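# Hang the ball-filled shallow basket on the stand's peg

## Task

Lift the shallow basket by its cord handle and hang it on the peg of the stand, keeping every ball inside the basket; if any ball ends up outside it, the task is not met.

## Robot and tools

Robot: two arms, left_arm and right_arm, each ending in a parallel gripper. In the scene frame the origin sits at table-top height midway between the nominal bases, +z points up, +x points out over the table, and left_arm is on the +y side. Arm names do not match image sides. Calibrated base positions: left_arm (-0.002, +0.246, +0.012) m, quat_wxyz (+1.000, 0, 0, -0.010); right_arm (+0.026, -0.339, +0.021) m, quat_wxyz (+1.000, 0, 0, -0.007). Each gripper's fingers point along its own +z and close along its y. The reported end_effector_position is the point between the pads, roughly 1 cm short of the fingertips.

Frames: hand poses, velocities, Hand targets and wrist-camera poses are in each arm's own base frame. Fixed cameras and the table use the scene frame. Every motion offset is taken along the axes of that arm's current Hand target.

Row layout (used by execute_actions and move): one flat list of 14 numbers, each in [-1, 1], covering both arms even if one stays still: left dx, dy, dz, rx, ry, rz, opening, then right dx, dy, dz, rx, ry, rz, opening. dx..rz are an offset, not a pose, measured from the arm's Hand target at the start of the call; 1.0 equals 0.6 m of travel or 180 degrees of turn, and rx, ry, rz form a single rotation vector. Six zeros re-request the current Hand target. The opening is absolute: +1 fully open (0.094 m), -1 closed. A zero opening is a real command (half open), so resend the present opening to leave a gripper alone.

execute_actions(actions, cameras): actions is a list of actions; each action is up to 15 rows, one per 1/30 s step, and a short action repeats its final row to fill 15 steps. All rows of one action count from that action's start pose, not from the prior row, and a repeated offset moves the arm further. An empty list returns state plus all camera images. cameras: list of names, ["all"], or []; an unknown name voids the call.

move(target, speed, blend, opening_speed, grip_force, blocking, cameras): drives each gripper in a straight line from its Hand target toward the offset in target, either one 14-number row or a list of up to 15 rows, every row measured from the same starting Hand targets. speed is in m/s, 0.002 to 2.9 (default 0.25), turns capped at twice that in rad/s; one value or one per row. blend (m) rounds corners of a list; 0 means stop at each. opening_speed is the rate of opening change on the -1..+1 scale per second, at least 0.2; use it for slow, gentle closing. grip_force is newtons per pad, 10 to 50, one value or one per arm; it persists, and lower values close slowly. blocking=false returns after about 0.5 s while the motion continues. The whole move is capped at 10 s. Paths do not avoid obstacles or the other arm. Grippers lag and drift, more when fast or with the arm stretched. Swing around an arm's own base rather than near it. The result adds a move: line (done, off_target, moving, held, fault) and limits such as paced or held; an unnamed arm finished within 10 mm and 2 degrees.

wait(seconds 0 to 10, cameras): lets time pass holding commands; returns early if a running move ends. stop(cameras): brakes a running move. zoom_image(camera, region [x0, y0, x1, y1] pixels, at most 504 by 504): enlarges part of the newest image of cam_high, cam_low, cam_left_wrist or cam_right_wrist. finished_scene(scene, integer 1 to 3): ends the current scene irreversibly; the basket must stay hung without the robot.

Results: end_effector_position (m) and end_effector_quat_wxyz per arm in its base frame; Hand target (last commanded pose after clipping; next offsets start here); Tool commands; grip_measured on the opening scale (reads up to about 2.5 mm wide when empty, and narrower than a squeezed part); Joint positions (last entry is opening in metres); Joint velocities ("within noise" when still); joint torques (including arm weight, noisy, biased; joints 1 to 3 wrap at ±28 N m). Grippers often settle a few cm short of target due to friction or load; another command, even zeros, retries, or send the shortfall as an offset. Orientation is clipped each step to 40 degrees from the measured one. Joint ranges (rad): waist -2.618 to 3.054, shoulder 0 to 3.142, elbow 0 to 3.142 (straight 2.901), wrist pitch and yaw -1.571 to 1.571, wrist roll -2.094 to 2.094.

Cameras: cam_high, cam_low, cam_left_wrist, cam_right_wrist, each 672x504, with per-scene calibration that may be off by a few degrees and millimetres; wrist views may lag during motion.

Avoid: dropping the basket or balls, releasing parts still moving, hitting fixed or heavy items, hard pushes, anything leaving the table, grippers or wrist cameras touching each other, one gripper squeezing the other's fingers, strain on camera cables. A blocked arm keeps pressing; command its target back past the gripper. Objects may occasionally get nudged. Motor heat builds when holding loads, staying stretched or pushing; MOTOR HOT appears at 75 °C, at 90 °C the arm folds and idles, at 100 °C it collapses. Thinking time lets the scene keep running.

Each tool is called after "Emit:" by a JSON object that holds its "method" and its "body".

## Session

Emit:
{"method": "execute_actions", "body": {"actions": []}}

Scene clock: 0.00 s.
left_arm: end_effector_position=(+0.4030, +0.0364, +0.1584) grip_measured=+1.000 end_effector_quat_wxyz=(+0.579, -0.102, +0.775, +0.231) | right_arm: end_effector_position=(+0.3164, -0.0273, +0.1805) grip_measured=+1.000 end_effector_quat_wxyz=(+0.615, +0.138, +0.775, +0.045)
Joint positions: left_arm=[-0.2 1.472 0.533 0.645 -0.688 0.059 0.094] | right_arm=[-0.071 0.764 0.282 0.24 0.032 0.257 0.094]
Joint velocities: within noise
Joint torques (N m): no reading
Heat: left arm: 33 °C; right arm: 38 °C.
Hand target: left_arm +0.4053, +0.0364, +0.1702; +0.592, -0.110, +0.766, +0.227 | right_arm +0.3179, -0.0275, +0.1916; +0.627, +0.136, +0.766, +0.045
Tool commands: left_gripper/opening=+1.0 right_gripper/opening=+1.0

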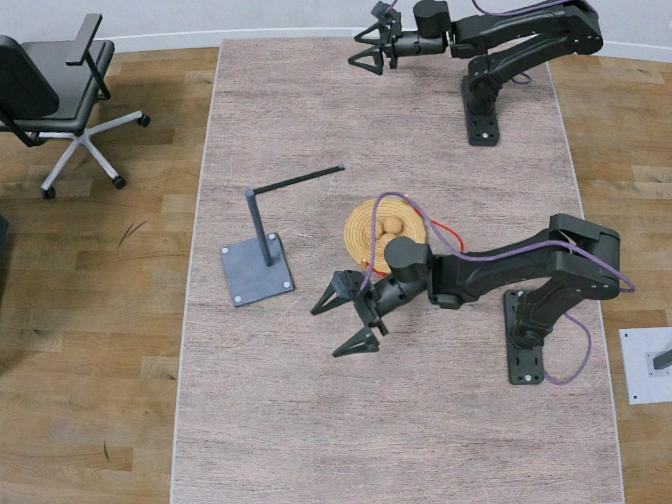

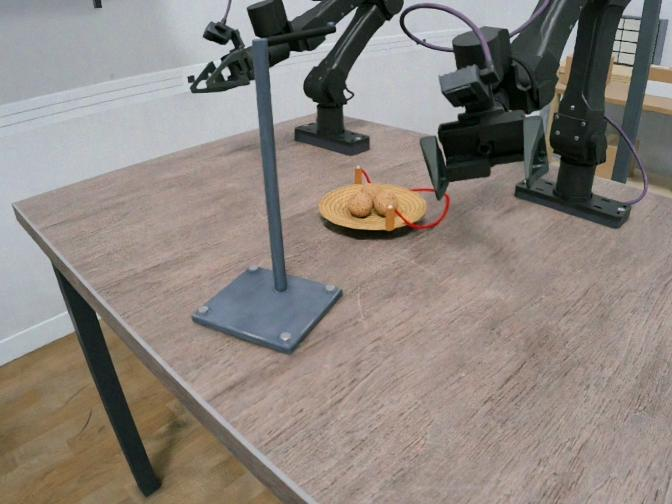

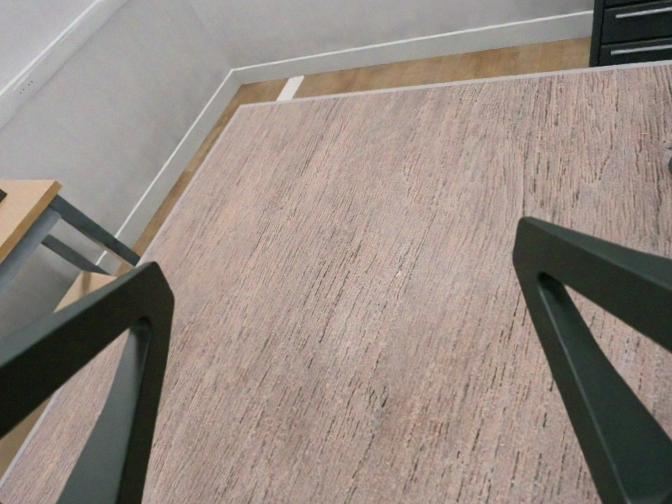

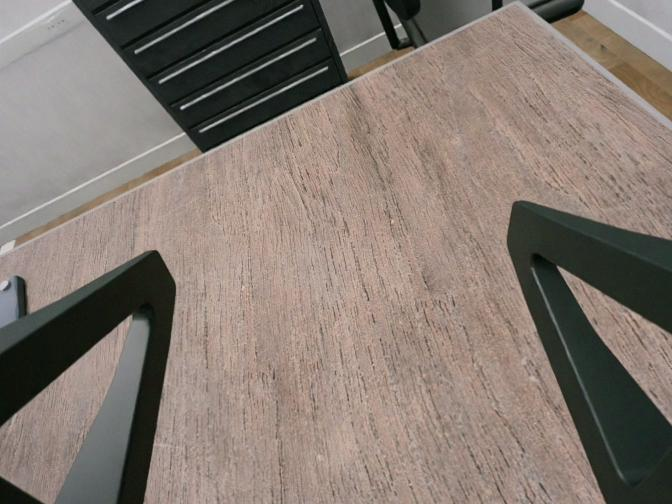

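Emit:
{"method": "move", "body": {"target": [0,0.38,0,0,0,0,1,0,0,0,0,0,0,1], "cameras": ["cam_high","cam_low"]}}

Emit:
{"method": "zoom_image", "body": {"camera": "cam_high", "region": [210, 140, 490, 320]}}

Emit:
{"method": "zoom_image", "body": {"camera": "cam_low", "region": [180, 10, 480, 250]}}

Scene clock: 3.67 s.
left_arm: end_effector_position=(+0.3000, +0.2306, +0.2017) grip_measured=+1.000 end_effector_quat_wxyz=(+0.578, -0.121, +0.777, +0.218) | right_arm: end_effector_position=(+0.3164, -0.0273, +0.1804) grip_measured=+1.000 end_effector_quat_wxyz=(+0.615, +0.138, +0.775, +0.045)
Joint positions: left_arm=[0.768 1.116 0.494 0.376 0.245 0.268 0.094] | right_arm=[-0.071 0.764 0.282 0.24 0.032 0.257 0.094]
Joint torques (N m): left_arm=[0.44 -3.14 9.99 2.24 0.18 0.08] | right_arm=[-0.21 -2.37 7.84 1.85 -0.03 -0.11]
Heat: left arm: 33 °C; right arm: 39 °C.
Hand target: left_arm +0.3056, +0.2355, +0.2196; +0.592, -0.110, +0.766, +0.227 | right_arm +0.3179, -0.0275, +0.1916; +0.627, +0.136, +0.766, +0.045
Off the commanded pose: left_arm 0.019 m, 3 deg | right_arm 0.011 m, 2 deg.
move: off_target (left_arm, right_arm)
Images, in order (width x height): cam_high 672x504, cam_low 672x504.

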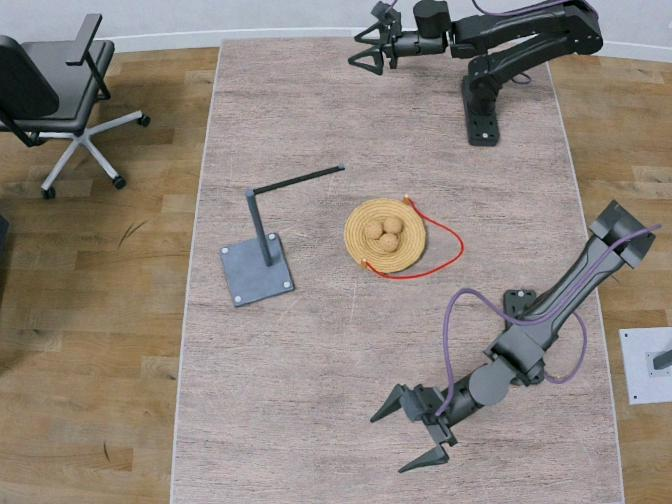

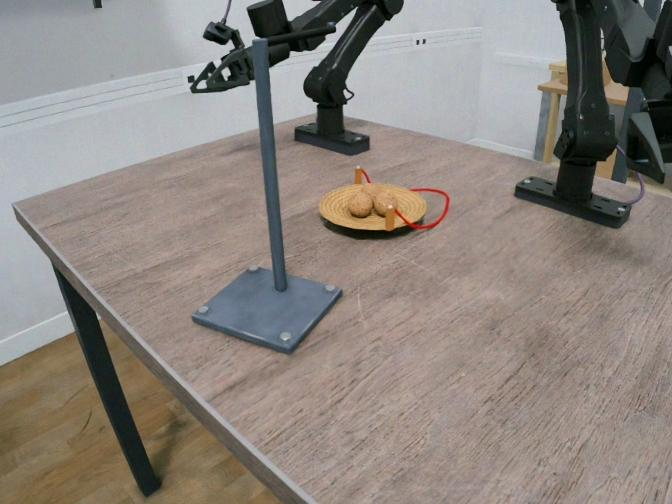

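Scaled by 1.800.

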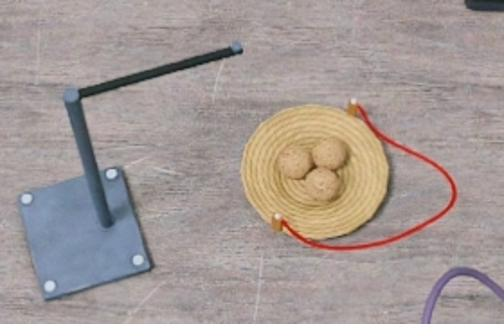

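Scaled by 1.680.

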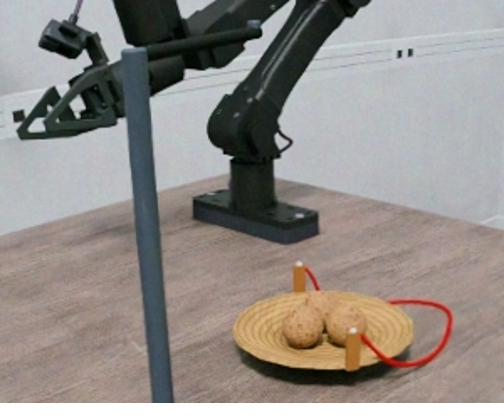

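Emit:
{"method": "move", "body": {"target": [0,0,0,0,0,0,1,0.301,0.622,-0.394,-0.143,0.430,-0.302,0], "cameras": ["all"]}}

Scene clock: 9.57 s.
left_arm: end_effector_position=(+0.3006, +0.2292, +0.2011) grip_measured=+1.000 end_effector_quat_wxyz=(+0.578, -0.119, +0.778, +0.215) | right_arm: end_effector_position=(+0.1136, +0.3979, +0.1530) grip_measured=+0.001 end_effector_quat_wxyz=(+0.011, -0.377, +0.926, +0.008)
Joint positions: left_arm=[0.768 1.116 0.494 0.372 0.253 0.269 0.094] | right_arm=[1.293 2.144 2.156 -1.557 0.006 0.52 0.047]
Joint torques (N m): left_arm=[0.44 -3.19 9.98 2.26 0.11 0.07] | right_arm=[0.31 -13.41 8.12 0.15 -0.02 -0.1]
Heat: left arm: 34 °C; right arm: 40 °C.
Hand target: left_arm +0.3057, +0.2355, +0.2196; +0.592, -0.110, +0.766, +0.227 | right_arm +0.1128, +0.4023, +0.1594; +0.001, -0.382, +0.924, +0.000
Off the commanded pose: left_arm 0.020 m, 3 deg | right_arm 0.008 m, 2 deg.
joint sent to its limit (right arm) — joint 4 (wrist pitch), lower limit. The joint targets still meet the commanded pose.
move: off_target (left_arm)
camera_calibration:
cam_left_wrist: T_world_to_cam=[[0.367472, -0.879982, -0.300993, 0.154059], [-0.811719, -0.145493, -0.565637, 0.398589], [0.453957, 0.452177, -0.767762, 0.0177707], [0, 0, 0, 1]] pos_world=[0.258862, 0.185526, 0.285471]
cam_right_wrist: T_world_to_cam=[[0.602684, -0.79677, 0.0439335, 0.241158], [-0.641752, -0.451235, 0.620114, 0.160466], [-0.474264, -0.401927, -0.783281, 0.43364], [0, 0, 0, 1]] pos_world=[0.163297, 0.438847, 0.22956]

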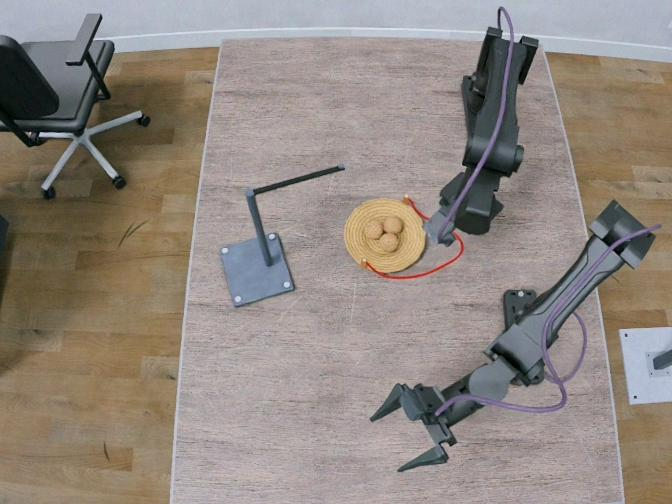

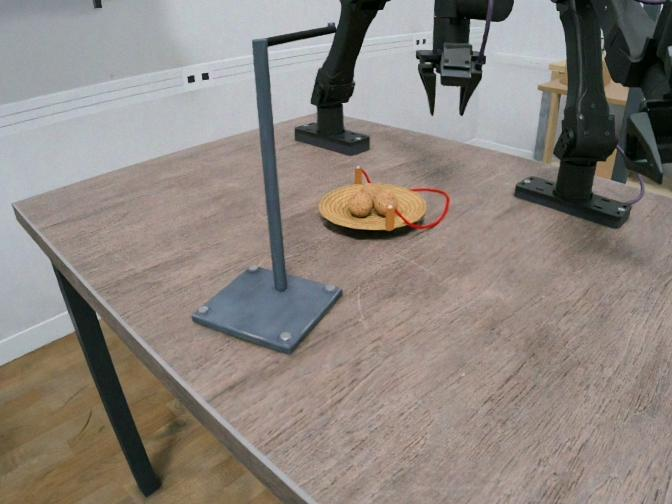

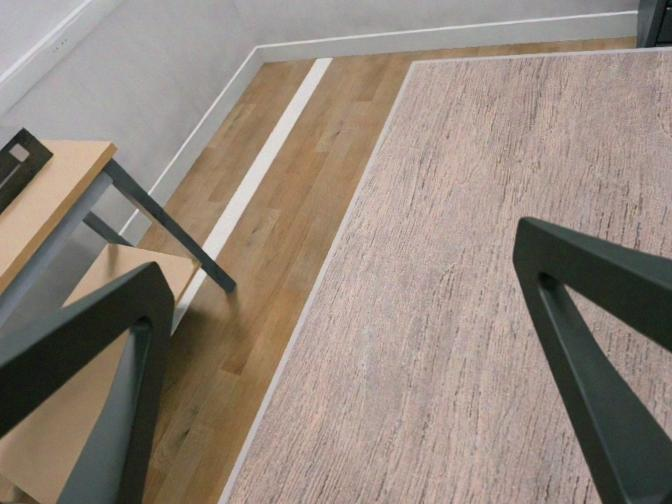

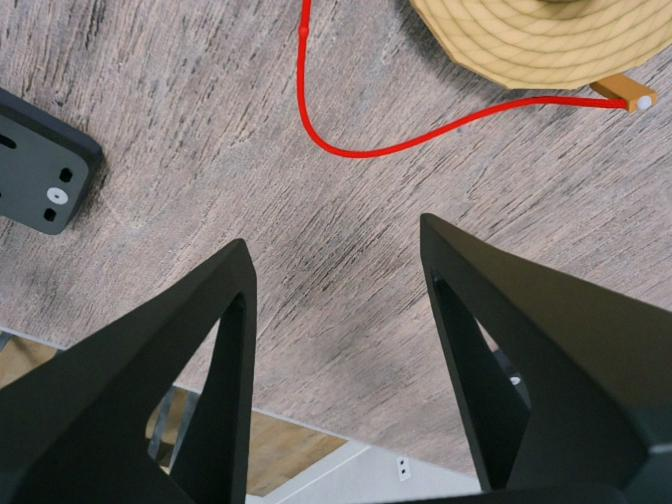

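Emit:
{"method": "move", "body": {"target": [0,0,0,0,0,0,1,0.007,0.019,0.224,0,0,0,0], "speed": 0.15, "cameras": ["all"]}}

Emit:
{"method": "zoom_image", "body": {"camera": "cam_low", "region": [320, 110, 520, 250]}}

Scene clock: 12.03 s.
left_arm: end_effector_position=(+0.3006, +0.2292, +0.2011) grip_measured=+1.000 end_effector_quat_wxyz=(+0.578, -0.119, +0.778, +0.215) | right_arm: end_effector_position=(+0.1043, +0.4050, +0.0277) grip_measured=+0.001 end_effector_quat_wxyz=(+0.000, -0.386, +0.923, -0.004)
Joint positions: left_arm=[0.768 1.116 0.494 0.372 0.253 0.269 0.094] | right_arm=[1.318 2.193 1.734 -1.118 0.004 0.526 0.047]
Joint torques (N m): left_arm=[0.44 -3.19 9.98 2.26 0.11 0.07] | right_arm=[0.75 -14.5 5.03 0.31 -0.06 0.11]
Heat: left arm: 35 °C; right arm: 40 °C.
Hand target: left_arm +0.3057, +0.2355, +0.2196; +0.592, -0.110, +0.766, +0.227 | right_arm +0.1019, +0.4073, +0.0250; +0.001, -0.382, +0.924, +0.000
Off the commanded pose: left_arm 0.020 m, 3 deg | right_arm 0.004 m, 1 deg.
move: off_target (left_arm)
camera_calibration:
cam_left_wrist: T_world_to_cam=[[0.367472, -0.879982, -0.300993, 0.154059], [-0.811719, -0.145493, -0.565637, 0.398589], [0.453957, 0.452177, -0.767762, 0.0177707], [0, 0, 0, 1]] pos_world=[0.258862, 0.185526, 0.285471]
cam_right_wrist: T_world_to_cam=[[0.618646, -0.783192, 0.0623503, 0.250269], [-0.626348, -0.44373, 0.640931, 0.230254], [-0.474305, -0.435563, -0.765062, 0.346996], [0, 0, 0, 1]] pos_world=[0.153973, 0.449317, 0.102292]

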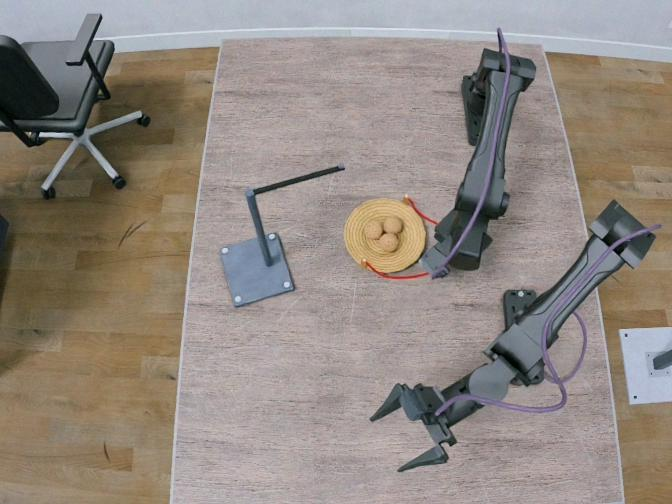

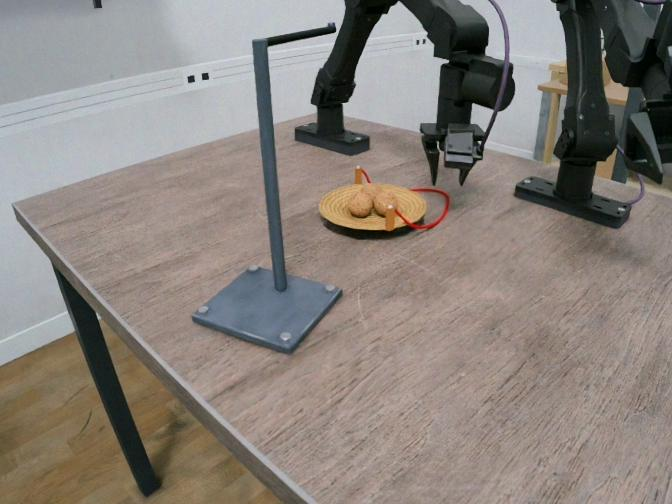

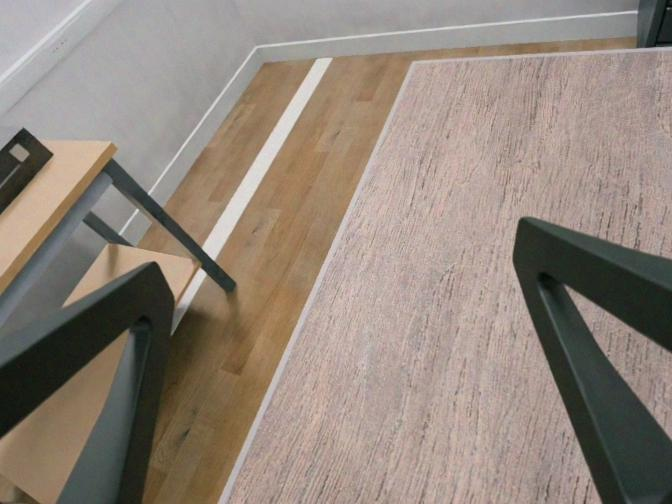

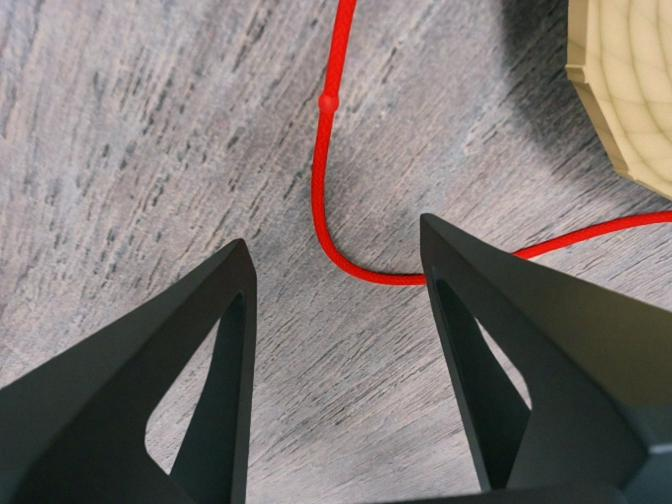

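Scaled by 2.520.

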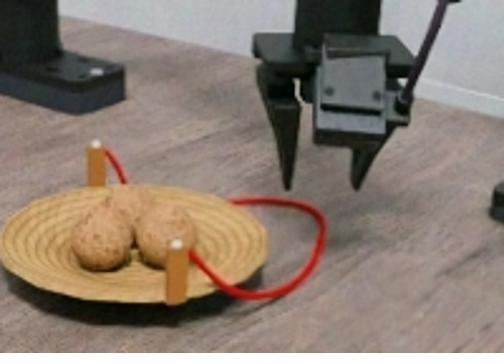

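Emit:
{"method": "move", "body": {"target": [0,0,0,0,0,0,1,0.024,0.01,0.060,0,0,0,0], "speed": 0.06, "cameras": ["cam_right_wrist","cam_low"]}}

Emit:
{"method": "zoom_image", "body": {"camera": "cam_low", "region": [320, 110, 520, 250]}}

Scene clock: 14.03 s.
left_arm: end_effector_position=(+0.3006, +0.2292, +0.2011) grip_measured=+1.000 end_effector_quat_wxyz=(+0.578, -0.119, +0.778, +0.215) | right_arm: end_effector_position=(+0.0903, +0.4005, -0.0034) grip_measured=+0.001 end_effector_quat_wxyz=(+0.001, -0.386, +0.923, -0.001)
Joint positions: left_arm=[0.768 1.116 0.494 0.372 0.253 0.269 0.094] | right_arm=[1.348 2.193 1.605 -0.984 0.003 0.556 0.047]
Joint torques (N m): left_arm=[0.44 -3.19 9.96 2.26 0.11 0.07] | right_arm=[0.7 -13.22 4.18 0.37 0 0.05]
Heat: left arm: 35 °C; right arm: 40 °C.
Hand target: left_arm +0.3057, +0.2355, +0.2196; +0.592, -0.110, +0.766, +0.227 | right_arm +0.0875, +0.4014, -0.0110; +0.001, -0.382, +0.924, +0.000
Off the commanded pose: left_arm 0.020 m, 3 deg | right_arm 0.008 m, 0 deg.
move: off_target (left_arm)
camera_calibration:
cam_right_wrist: T_world_to_cam=[[0.618648, -0.783532, 0.0579052, 0.257414], [-0.626283, -0.447302, 0.638506, 0.240766], [-0.474389, -0.431276, -0.767435, 0.312896], [0, 0, 0, 1]] pos_world=[0.139973, 0.444332, 0.0714909]
Images, in order (width x height): cam_low 672x504, cam_right_wrist 672x504.

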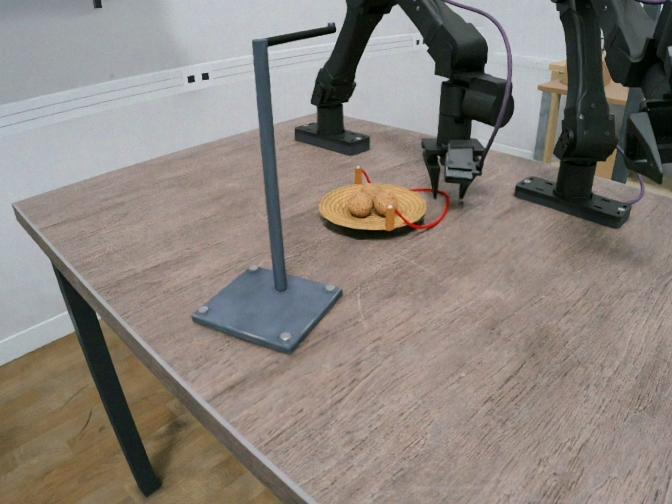

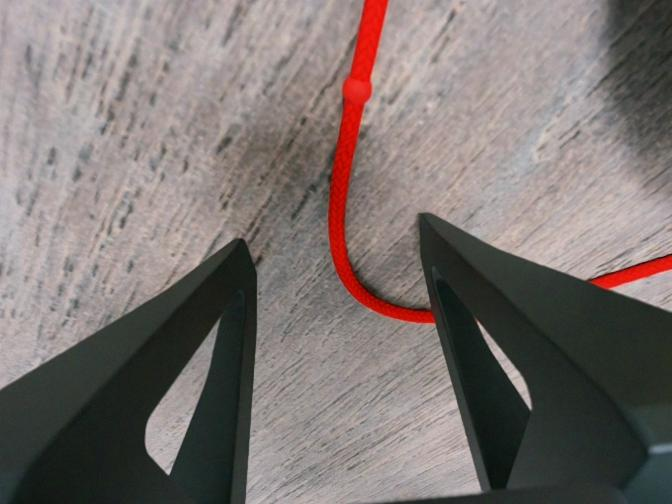

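Scaled by 2.520.

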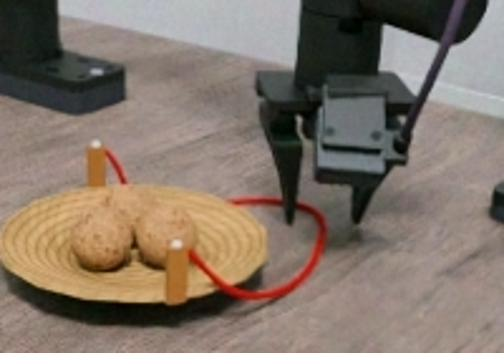

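Emit:
{"method": "move", "body": {"target": [[0,0,0,0,0,0,1,0.002,0,0.011,0,0,0,0],[0,0,0,0,0,0,1,0.002,0,0.011,0,0,0,-1]], "speed": 0.04, "opening_speed": 0.5, "cameras": ["cam_right_wrist","cam_low"]}}

Emit:
{"method": "zoom_image", "body": {"camera": "cam_right_wrist", "region": [180, 0, 500, 300]}}

Scene clock: 17.63 s.
left_arm: end_effector_position=(+0.3006, +0.2292, +0.2011) grip_measured=+1.000 end_effector_quat_wxyz=(+0.578, -0.119, +0.778, +0.215) | right_arm: end_effector_position=(+0.0885, +0.4045, -0.0048) grip_measured=-0.954 end_effector_quat_wxyz=(+0.001, -0.385, +0.923, +0.008)
Joint positions: left_arm=[0.768 1.116 0.494 0.372 0.253 0.269 0.094] | right_arm=[1.349 2.193 1.599 -0.962 -0.008 0.559 0.002]
Joint torques (N m): left_arm=[0.46 -3.19 9.98 2.26 0.11 0.07] | right_arm=[0.54 -12.92 3.08 0.48 0.02 0.11]
Heat: left arm: 35 °C; right arm: 39 °C.
Hand target: left_arm +0.3057, +0.2355, +0.2196; +0.592, -0.110, +0.766, +0.227 | right_arm +0.0868, +0.4005, -0.0177; +0.001, -0.382, +0.924, +0.000
Off the commanded pose: left_arm 0.020 m, 3 deg | right_arm 0.014 m, 1 deg.
move: off_target (left_arm, right_arm); target 2's new opening was sent with right_arm's hand 0.013 m and 1 deg from that target
camera_calibration:
cam_right_wrist: T_world_to_cam=[[0.617884, -0.78529, 0.0392203, 0.262512], [-0.622295, -0.457928, 0.634863, 0.246271], [-0.480592, -0.416679, -0.771628, 0.307335], [0, 0, 0, 1]] pos_world=[0.138754, 0.446982, 0.0705042]
Images, in order (width x height): cam_low 672x504, cam_right_wrist 672x504.

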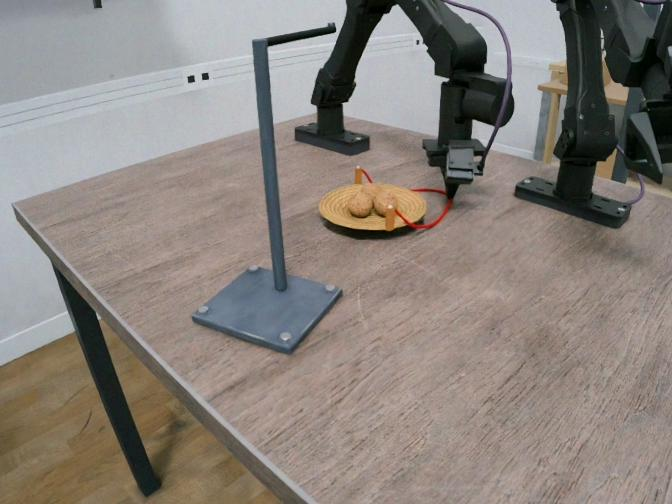

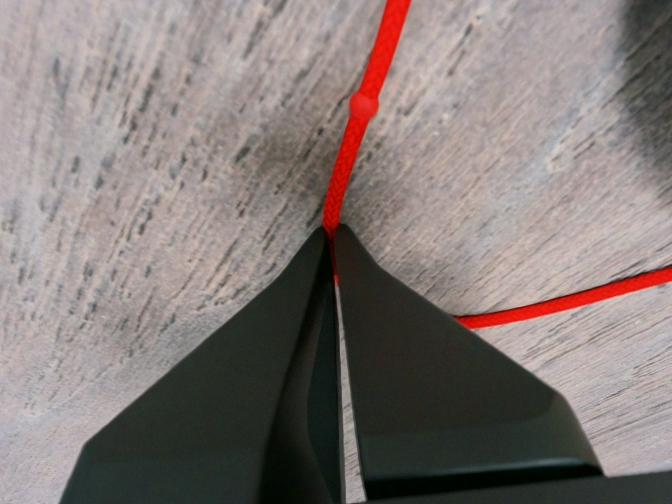

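Scaled by 1.575.

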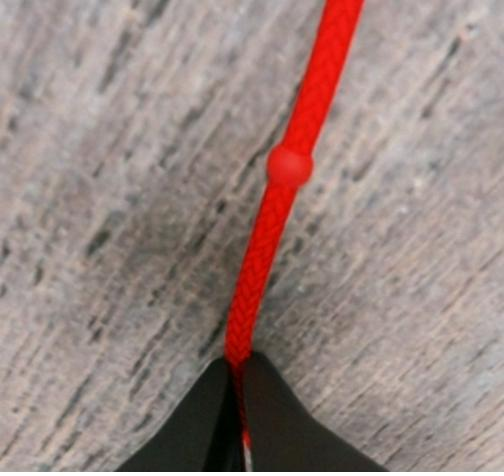

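Emit:
{"method": "move", "body": {"target": [0,0,0,0,0,0,1,-0.136,-0.253,-0.30,0,0,0,-1], "speed": 0.12, "cameras": ["all"]}}

Emit:
{"method": "zoom_image", "body": {"camera": "cam_low", "region": [240, 20, 520, 260]}}

Scene clock: 20.70 s.
left_arm: end_effector_position=(+0.3006, +0.2292, +0.2011) grip_measured=+1.000 end_effector_quat_wxyz=(+0.578, -0.119, +0.778, +0.215) | right_arm: end_effector_position=(+0.2481, +0.3484, +0.1530) grip_measured=-0.959 end_effector_quat_wxyz=(+0.019, -0.377, +0.926, +0.017)
Joint positions: left_arm=[0.768 1.116 0.494 0.372 0.253 0.269 0.094] | right_arm=[0.946 2.188 2.226 -1.558 -0.008 0.174 0.002]
Joint torques (N m): left_arm=[0.46 -3.19 9.98 2.26 0.11 0.07] | right_arm=[0.02 -14.72 8.03 0.24 0.09 -0.18]
Heat: left arm: 36 °C; right arm: 39 °C.
Hand target: left_arm +0.3057, +0.2355, +0.2196; +0.592, -0.110, +0.766, +0.227 | right_arm +0.2515, +0.3508, +0.1625; +0.001, -0.382, +0.924, +0.000
Off the commanded pose: left_arm 0.020 m, 3 deg | right_arm 0.010 m, 3 deg.
joint sent to its limit (right arm) — joint 4 (wrist pitch), lower limit. The joint targets are off in orientation, not in position.
move: off_target (left_arm, right_arm)
camera_calibration:
cam_left_wrist: T_world_to_cam=[[0.367472, -0.879982, -0.300993, 0.154059], [-0.811719, -0.145493, -0.565637, 0.398589], [0.453957, 0.452177, -0.767762, 0.0177707], [0, 0, 0, 1]] pos_world=[0.258862, 0.185526, 0.285471]
cam_right_wrist: T_world_to_cam=[[0.602606, -0.797389, 0.0322127, 0.122804], [-0.647472, -0.464916, 0.603848, 0.233161], [-0.466525, -0.384739, -0.796448, 0.471699], [0, 0, 0, 1]] pos_world=[0.297022, 0.387804, 0.230934]

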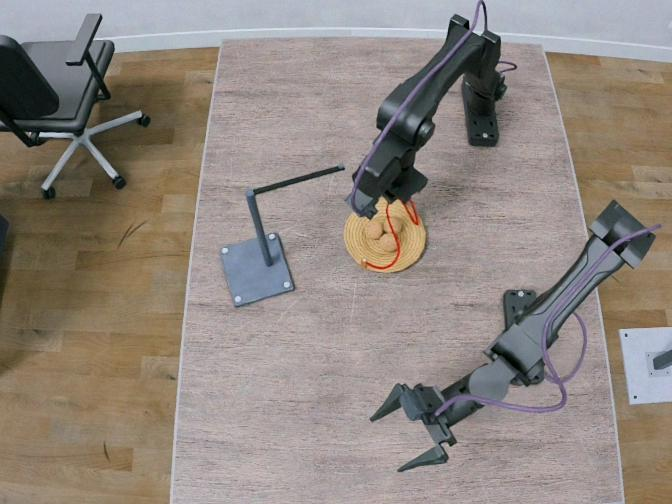

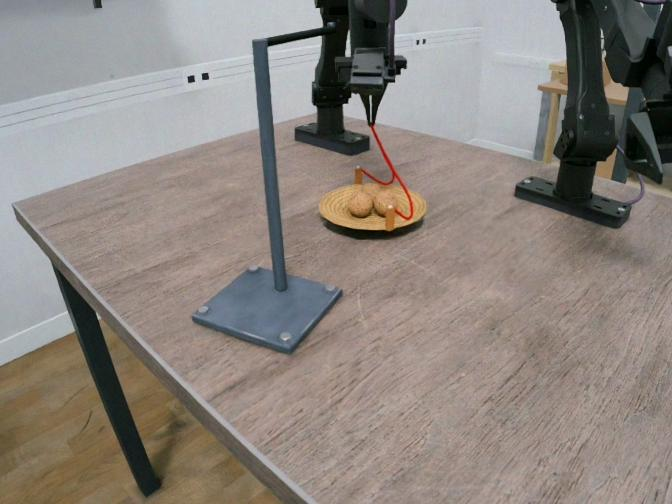

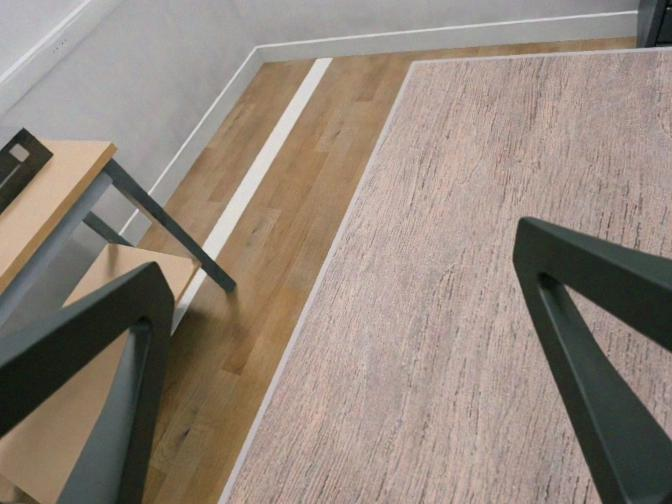

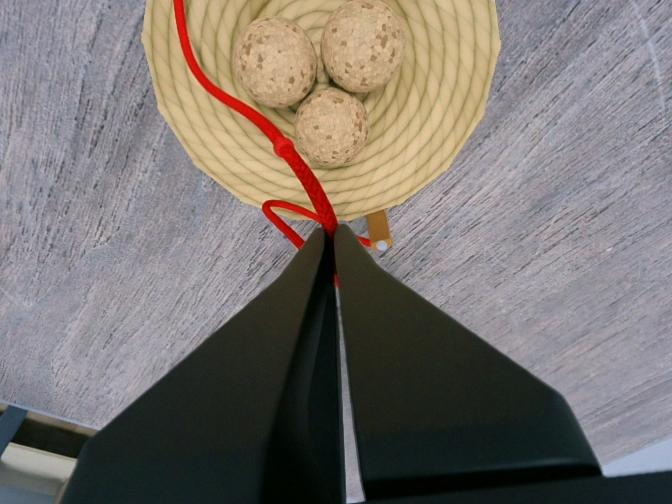

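Scaled by 1.800.

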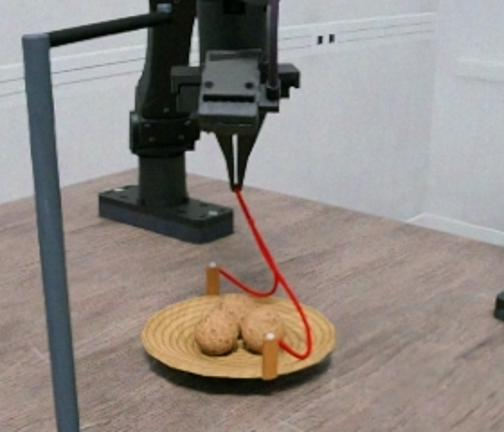

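Emit:
{"method": "move", "body": {"target": [0,0,0,0,0,0,1,0,0,-0.0625,0.192,-0.138,-0.378,-1], "speed": 0.2, "cameras": ["all"]}}

Emit:
{"method": "zoom_image", "body": {"camera": "cam_low", "region": [240, 20, 520, 260]}}

Scene clock: 27.17 s.
left_arm: end_effector_position=(+0.3006, +0.2292, +0.2011) grip_measured=+1.000 end_effector_quat_wxyz=(+0.578, -0.119, +0.778, +0.215) | right_arm: end_effector_position=(+0.2526, +0.3516, +0.1872) grip_measured=-0.959 end_effector_quat_wxyz=(-0.271, +0.803, -0.501, +0.179)
Joint positions: left_arm=[0.768 1.116 0.494 0.372 0.253 0.269 0.094] | right_arm=[1.106 1.696 1.492 -0.822 0.395 -1.031 0.002]
Joint torques (N m): left_arm=[0.44 -3.19 9.98 2.26 0.11 0.07] | right_arm=[0.28 -13.86 5.19 1.3 0.27 -0.12]
Heat: left arm: 37 °C; right arm: 39 °C.
Hand target: left_arm +0.3057, +0.2355, +0.2196; +0.592, -0.110, +0.766, +0.227 | right_arm +0.2515, +0.3507, +0.2000; -0.291, +0.797, -0.498, +0.181
Off the commanded pose: left_arm 0.020 m, 3 deg | right_arm 0.013 m, 2 deg.
move: off_target (left_arm, right_arm)
camera_calibration:
cam_left_wrist: T_world_to_cam=[[0.367472, -0.879982, -0.300993, 0.154059], [-0.811719, -0.145493, -0.565637, 0.398589], [0.453957, 0.452177, -0.767762, 0.0177707], [0, 0, 0, 1]] pos_world=[0.258862, 0.185526, 0.285471]
cam_right_wrist: T_world_to_cam=[[0.723387, 0.223938, 0.653119, -0.384348], [-0.118875, -0.89142, 0.43731, 0.264582], [0.680133, -0.393983, -0.61822, 0.182466], [0, 0, 0, 1]] pos_world=[0.185383, 0.393812, 0.248125]

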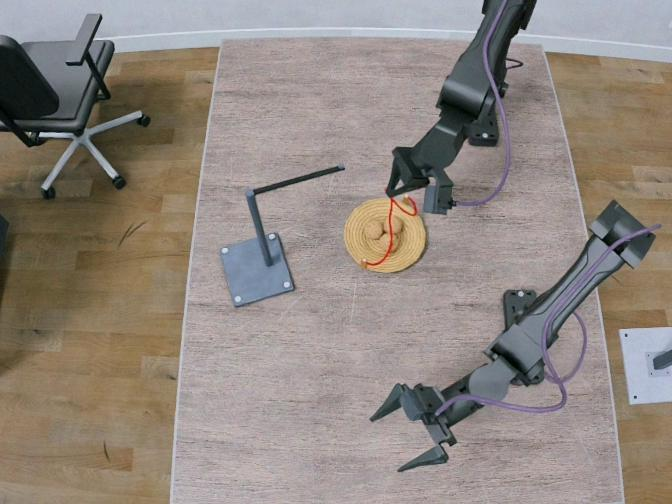

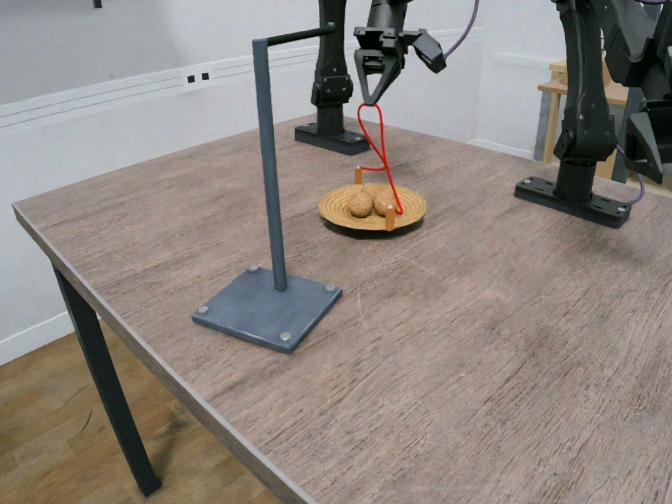

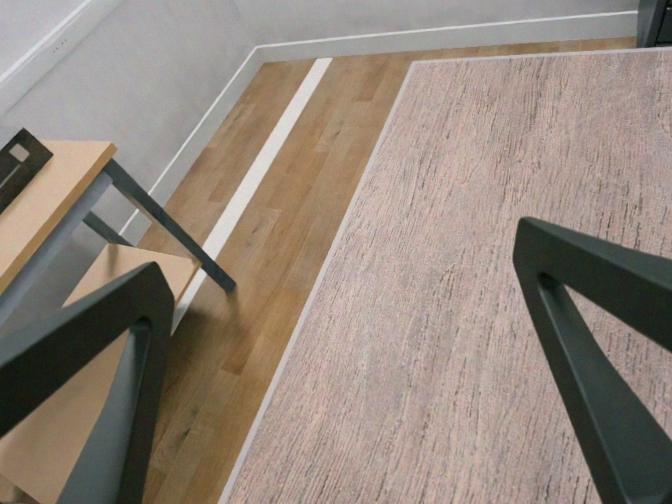

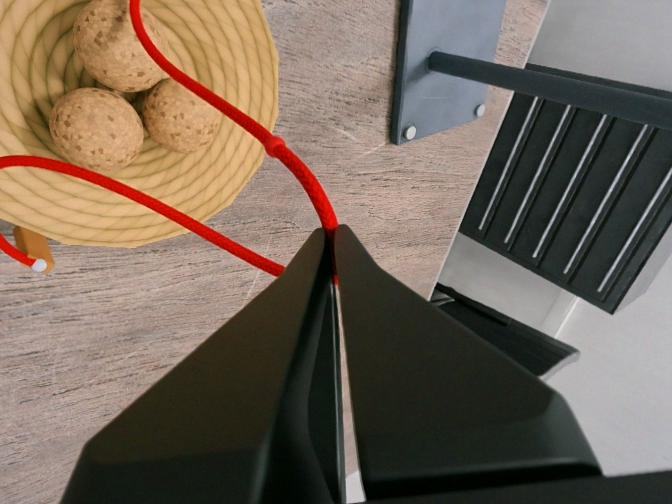

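Scaled by 1.800.

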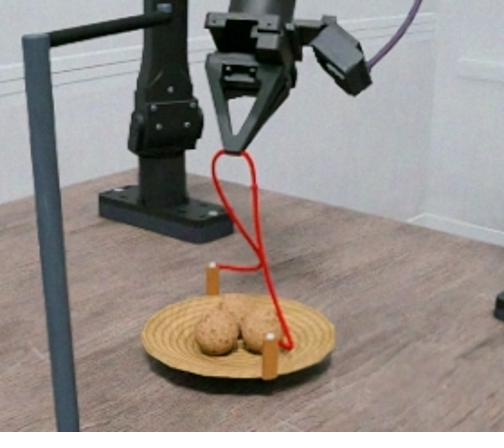

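Emit:
{"method": "move", "body": {"target": [0,0,0,0,0,0,1,0,-0.064,-0.077,0,0,0,-1], "speed": 0.04, "cameras": ["cam_high","cam_low","cam_right_wrist"]}}

Emit:
{"method": "zoom_image", "body": {"camera": "cam_low", "region": [240, 20, 520, 260]}}

Scene clock: 29.47 s.
left_arm: end_effector_position=(+0.3006, +0.2292, +0.2011) grip_measured=+1.000 end_effector_quat_wxyz=(+0.578, -0.119, +0.778, +0.215) | right_arm: end_effector_position=(+0.2500, +0.3465, +0.2483) grip_measured=-0.959 end_effector_quat_wxyz=(-0.279, +0.800, -0.500, +0.178)
Joint positions: left_arm=[0.768 1.116 0.494 0.372 0.253 0.269 0.094] | right_arm=[1.106 1.696 1.729 -1.042 0.395 -1.033 0.002]
Joint torques (N m): left_arm=[0.44 -3.19 9.98 2.26 0.11 0.07] | right_arm=[0.55 -10.24 9.13 1.02 0.24 -0.08]
Heat: left arm: 37 °C; right arm: 40 °C.
Hand target: left_arm +0.3057, +0.2355, +0.2196; +0.592, -0.110, +0.766, +0.227 | right_arm +0.2512, +0.3505, +0.2601; -0.291, +0.797, -0.497, +0.181
Off the commanded pose: left_arm 0.020 m, 3 deg | right_arm 0.012 m, 1 deg.
move: off_target (left_arm, right_arm)
camera_calibration:
cam_right_wrist: T_world_to_cam=[[0.717666, 0.21556, 0.662186, -0.419152], [-0.121098, -0.897769, 0.423493, 0.2391], [0.685778, -0.384116, -0.618194, 0.215165], [0, 0, 0, 1]] pos_world=[0.18221, 0.387657, 0.309313]
Images, in order (width x height): cam_high 672x504, cam_low 672x504, cam_right_wrist 672x504.

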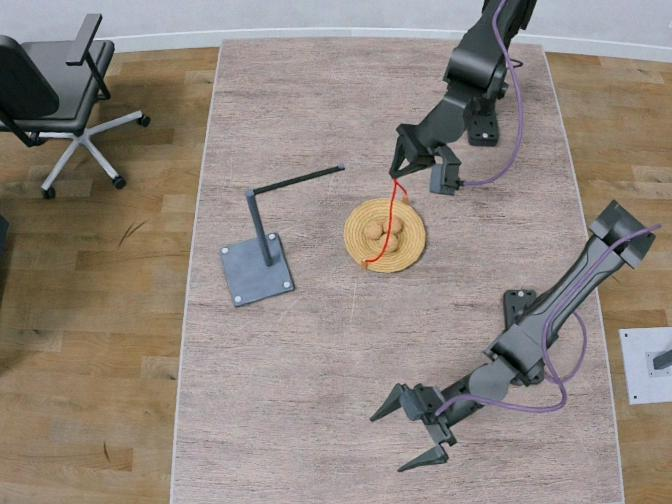

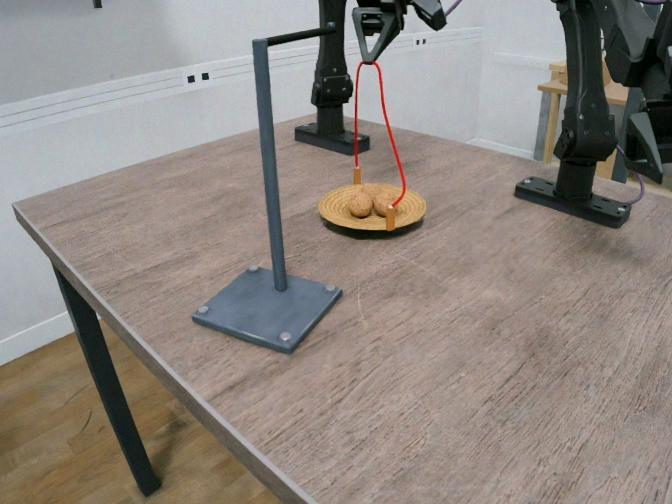

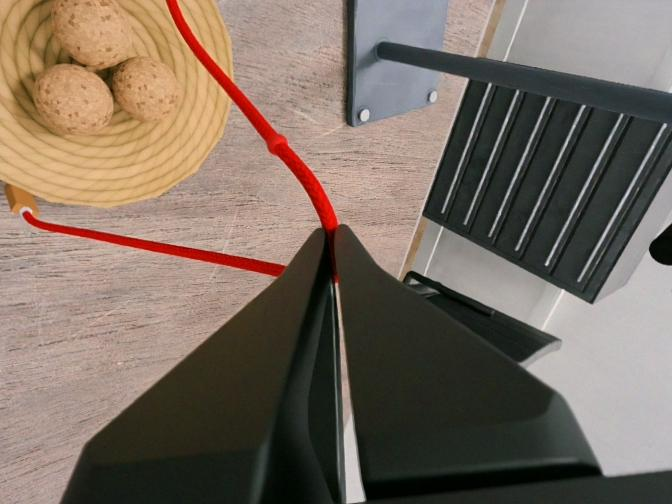

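Scaled by 1.800.

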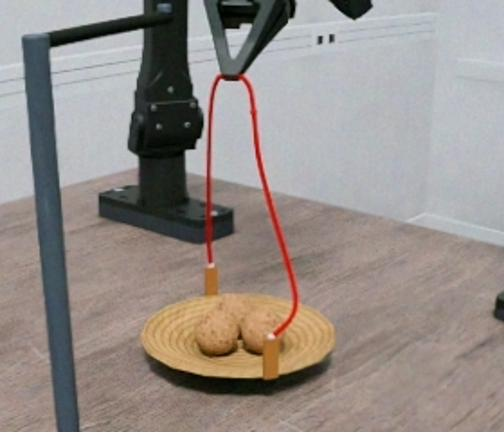

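Emit:
{"method": "move", "body": {"target": [0,0,0,0,0,0,1,0,-0.0322,-0.0383,0,0,0,-1], "speed": 0.025, "cameras": ["cam_high","cam_low","cam_right_wrist"]}}

Emit:
{"method": "zoom_image", "body": {"camera": "cam_low", "region": [240, 20, 520, 260]}}

Scene clock: 31.53 s.
left_arm: end_effector_position=(+0.3006, +0.2292, +0.2011) grip_measured=+1.000 end_effector_quat_wxyz=(+0.578, -0.119, +0.778, +0.215) | right_arm: end_effector_position=(+0.2487, +0.3439, +0.2740) grip_measured=-0.959 end_effector_quat_wxyz=(-0.267, +0.804, -0.500, +0.179)
Joint positions: left_arm=[0.768 1.116 0.494 0.372 0.253 0.269 0.094] | right_arm=[1.106 1.745 1.906 -1.195 0.395 -1.033 0.002]
Joint torques (N m): left_arm=[0.44 -3.19 9.98 2.26 0.11 0.07] | right_arm=[0.51 -10.58 9.5 1.14 0.25 -0.06]
Heat: left arm: 37 °C; right arm: 40 °C.
Hand target: left_arm +0.3057, +0.2355, +0.2196; +0.592, -0.110, +0.766, +0.227 | right_arm +0.2513, +0.3505, +0.2902; -0.291, +0.797, -0.497, +0.181
Off the commanded pose: left_arm 0.020 m, 3 deg | right_arm 0.018 m, 3 deg.
move: off_target (left_arm, right_arm)
camera_calibration:
cam_right_wrist: T_world_to_cam=[[0.724714, 0.229718, 0.64963, -0.437944], [-0.1164, -0.888427, 0.444014, 0.215758], [0.679147, -0.397401, -0.617116, 0.236798], [0, 0, 0, 1]] pos_world=[0.181678, 0.386393, 0.334834]
Images, in order (width x height): cam_high 672x504, cam_low 672x504, cam_right_wrist 672x504.

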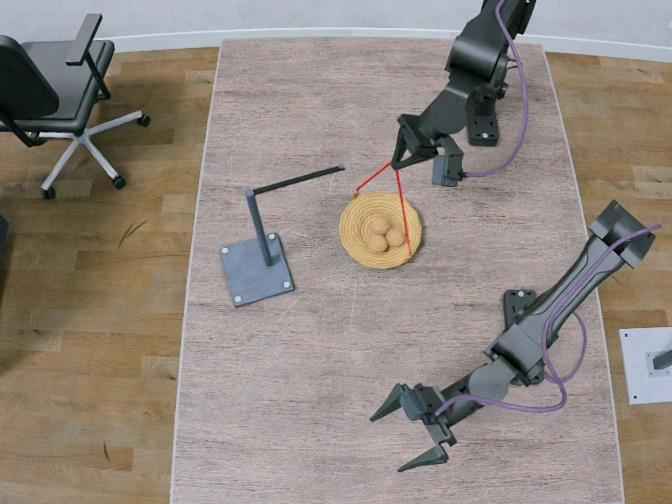

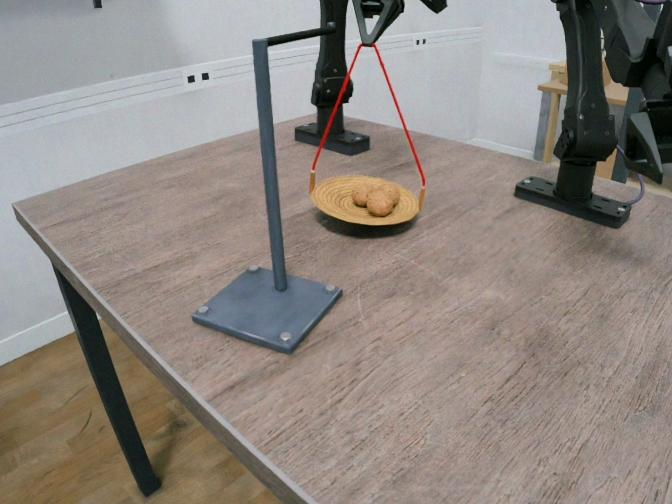

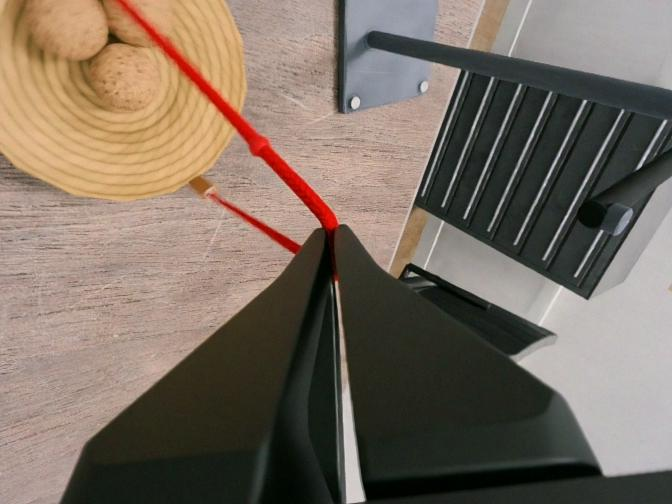

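Scaled by 1.800.

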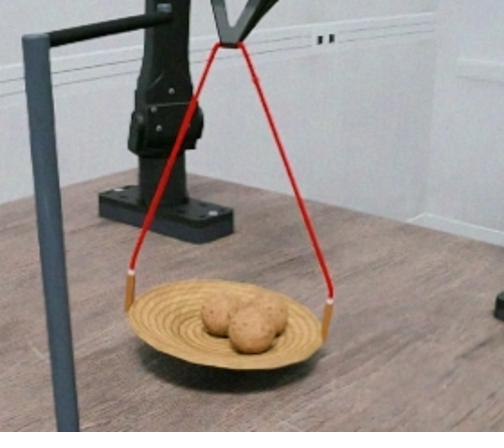

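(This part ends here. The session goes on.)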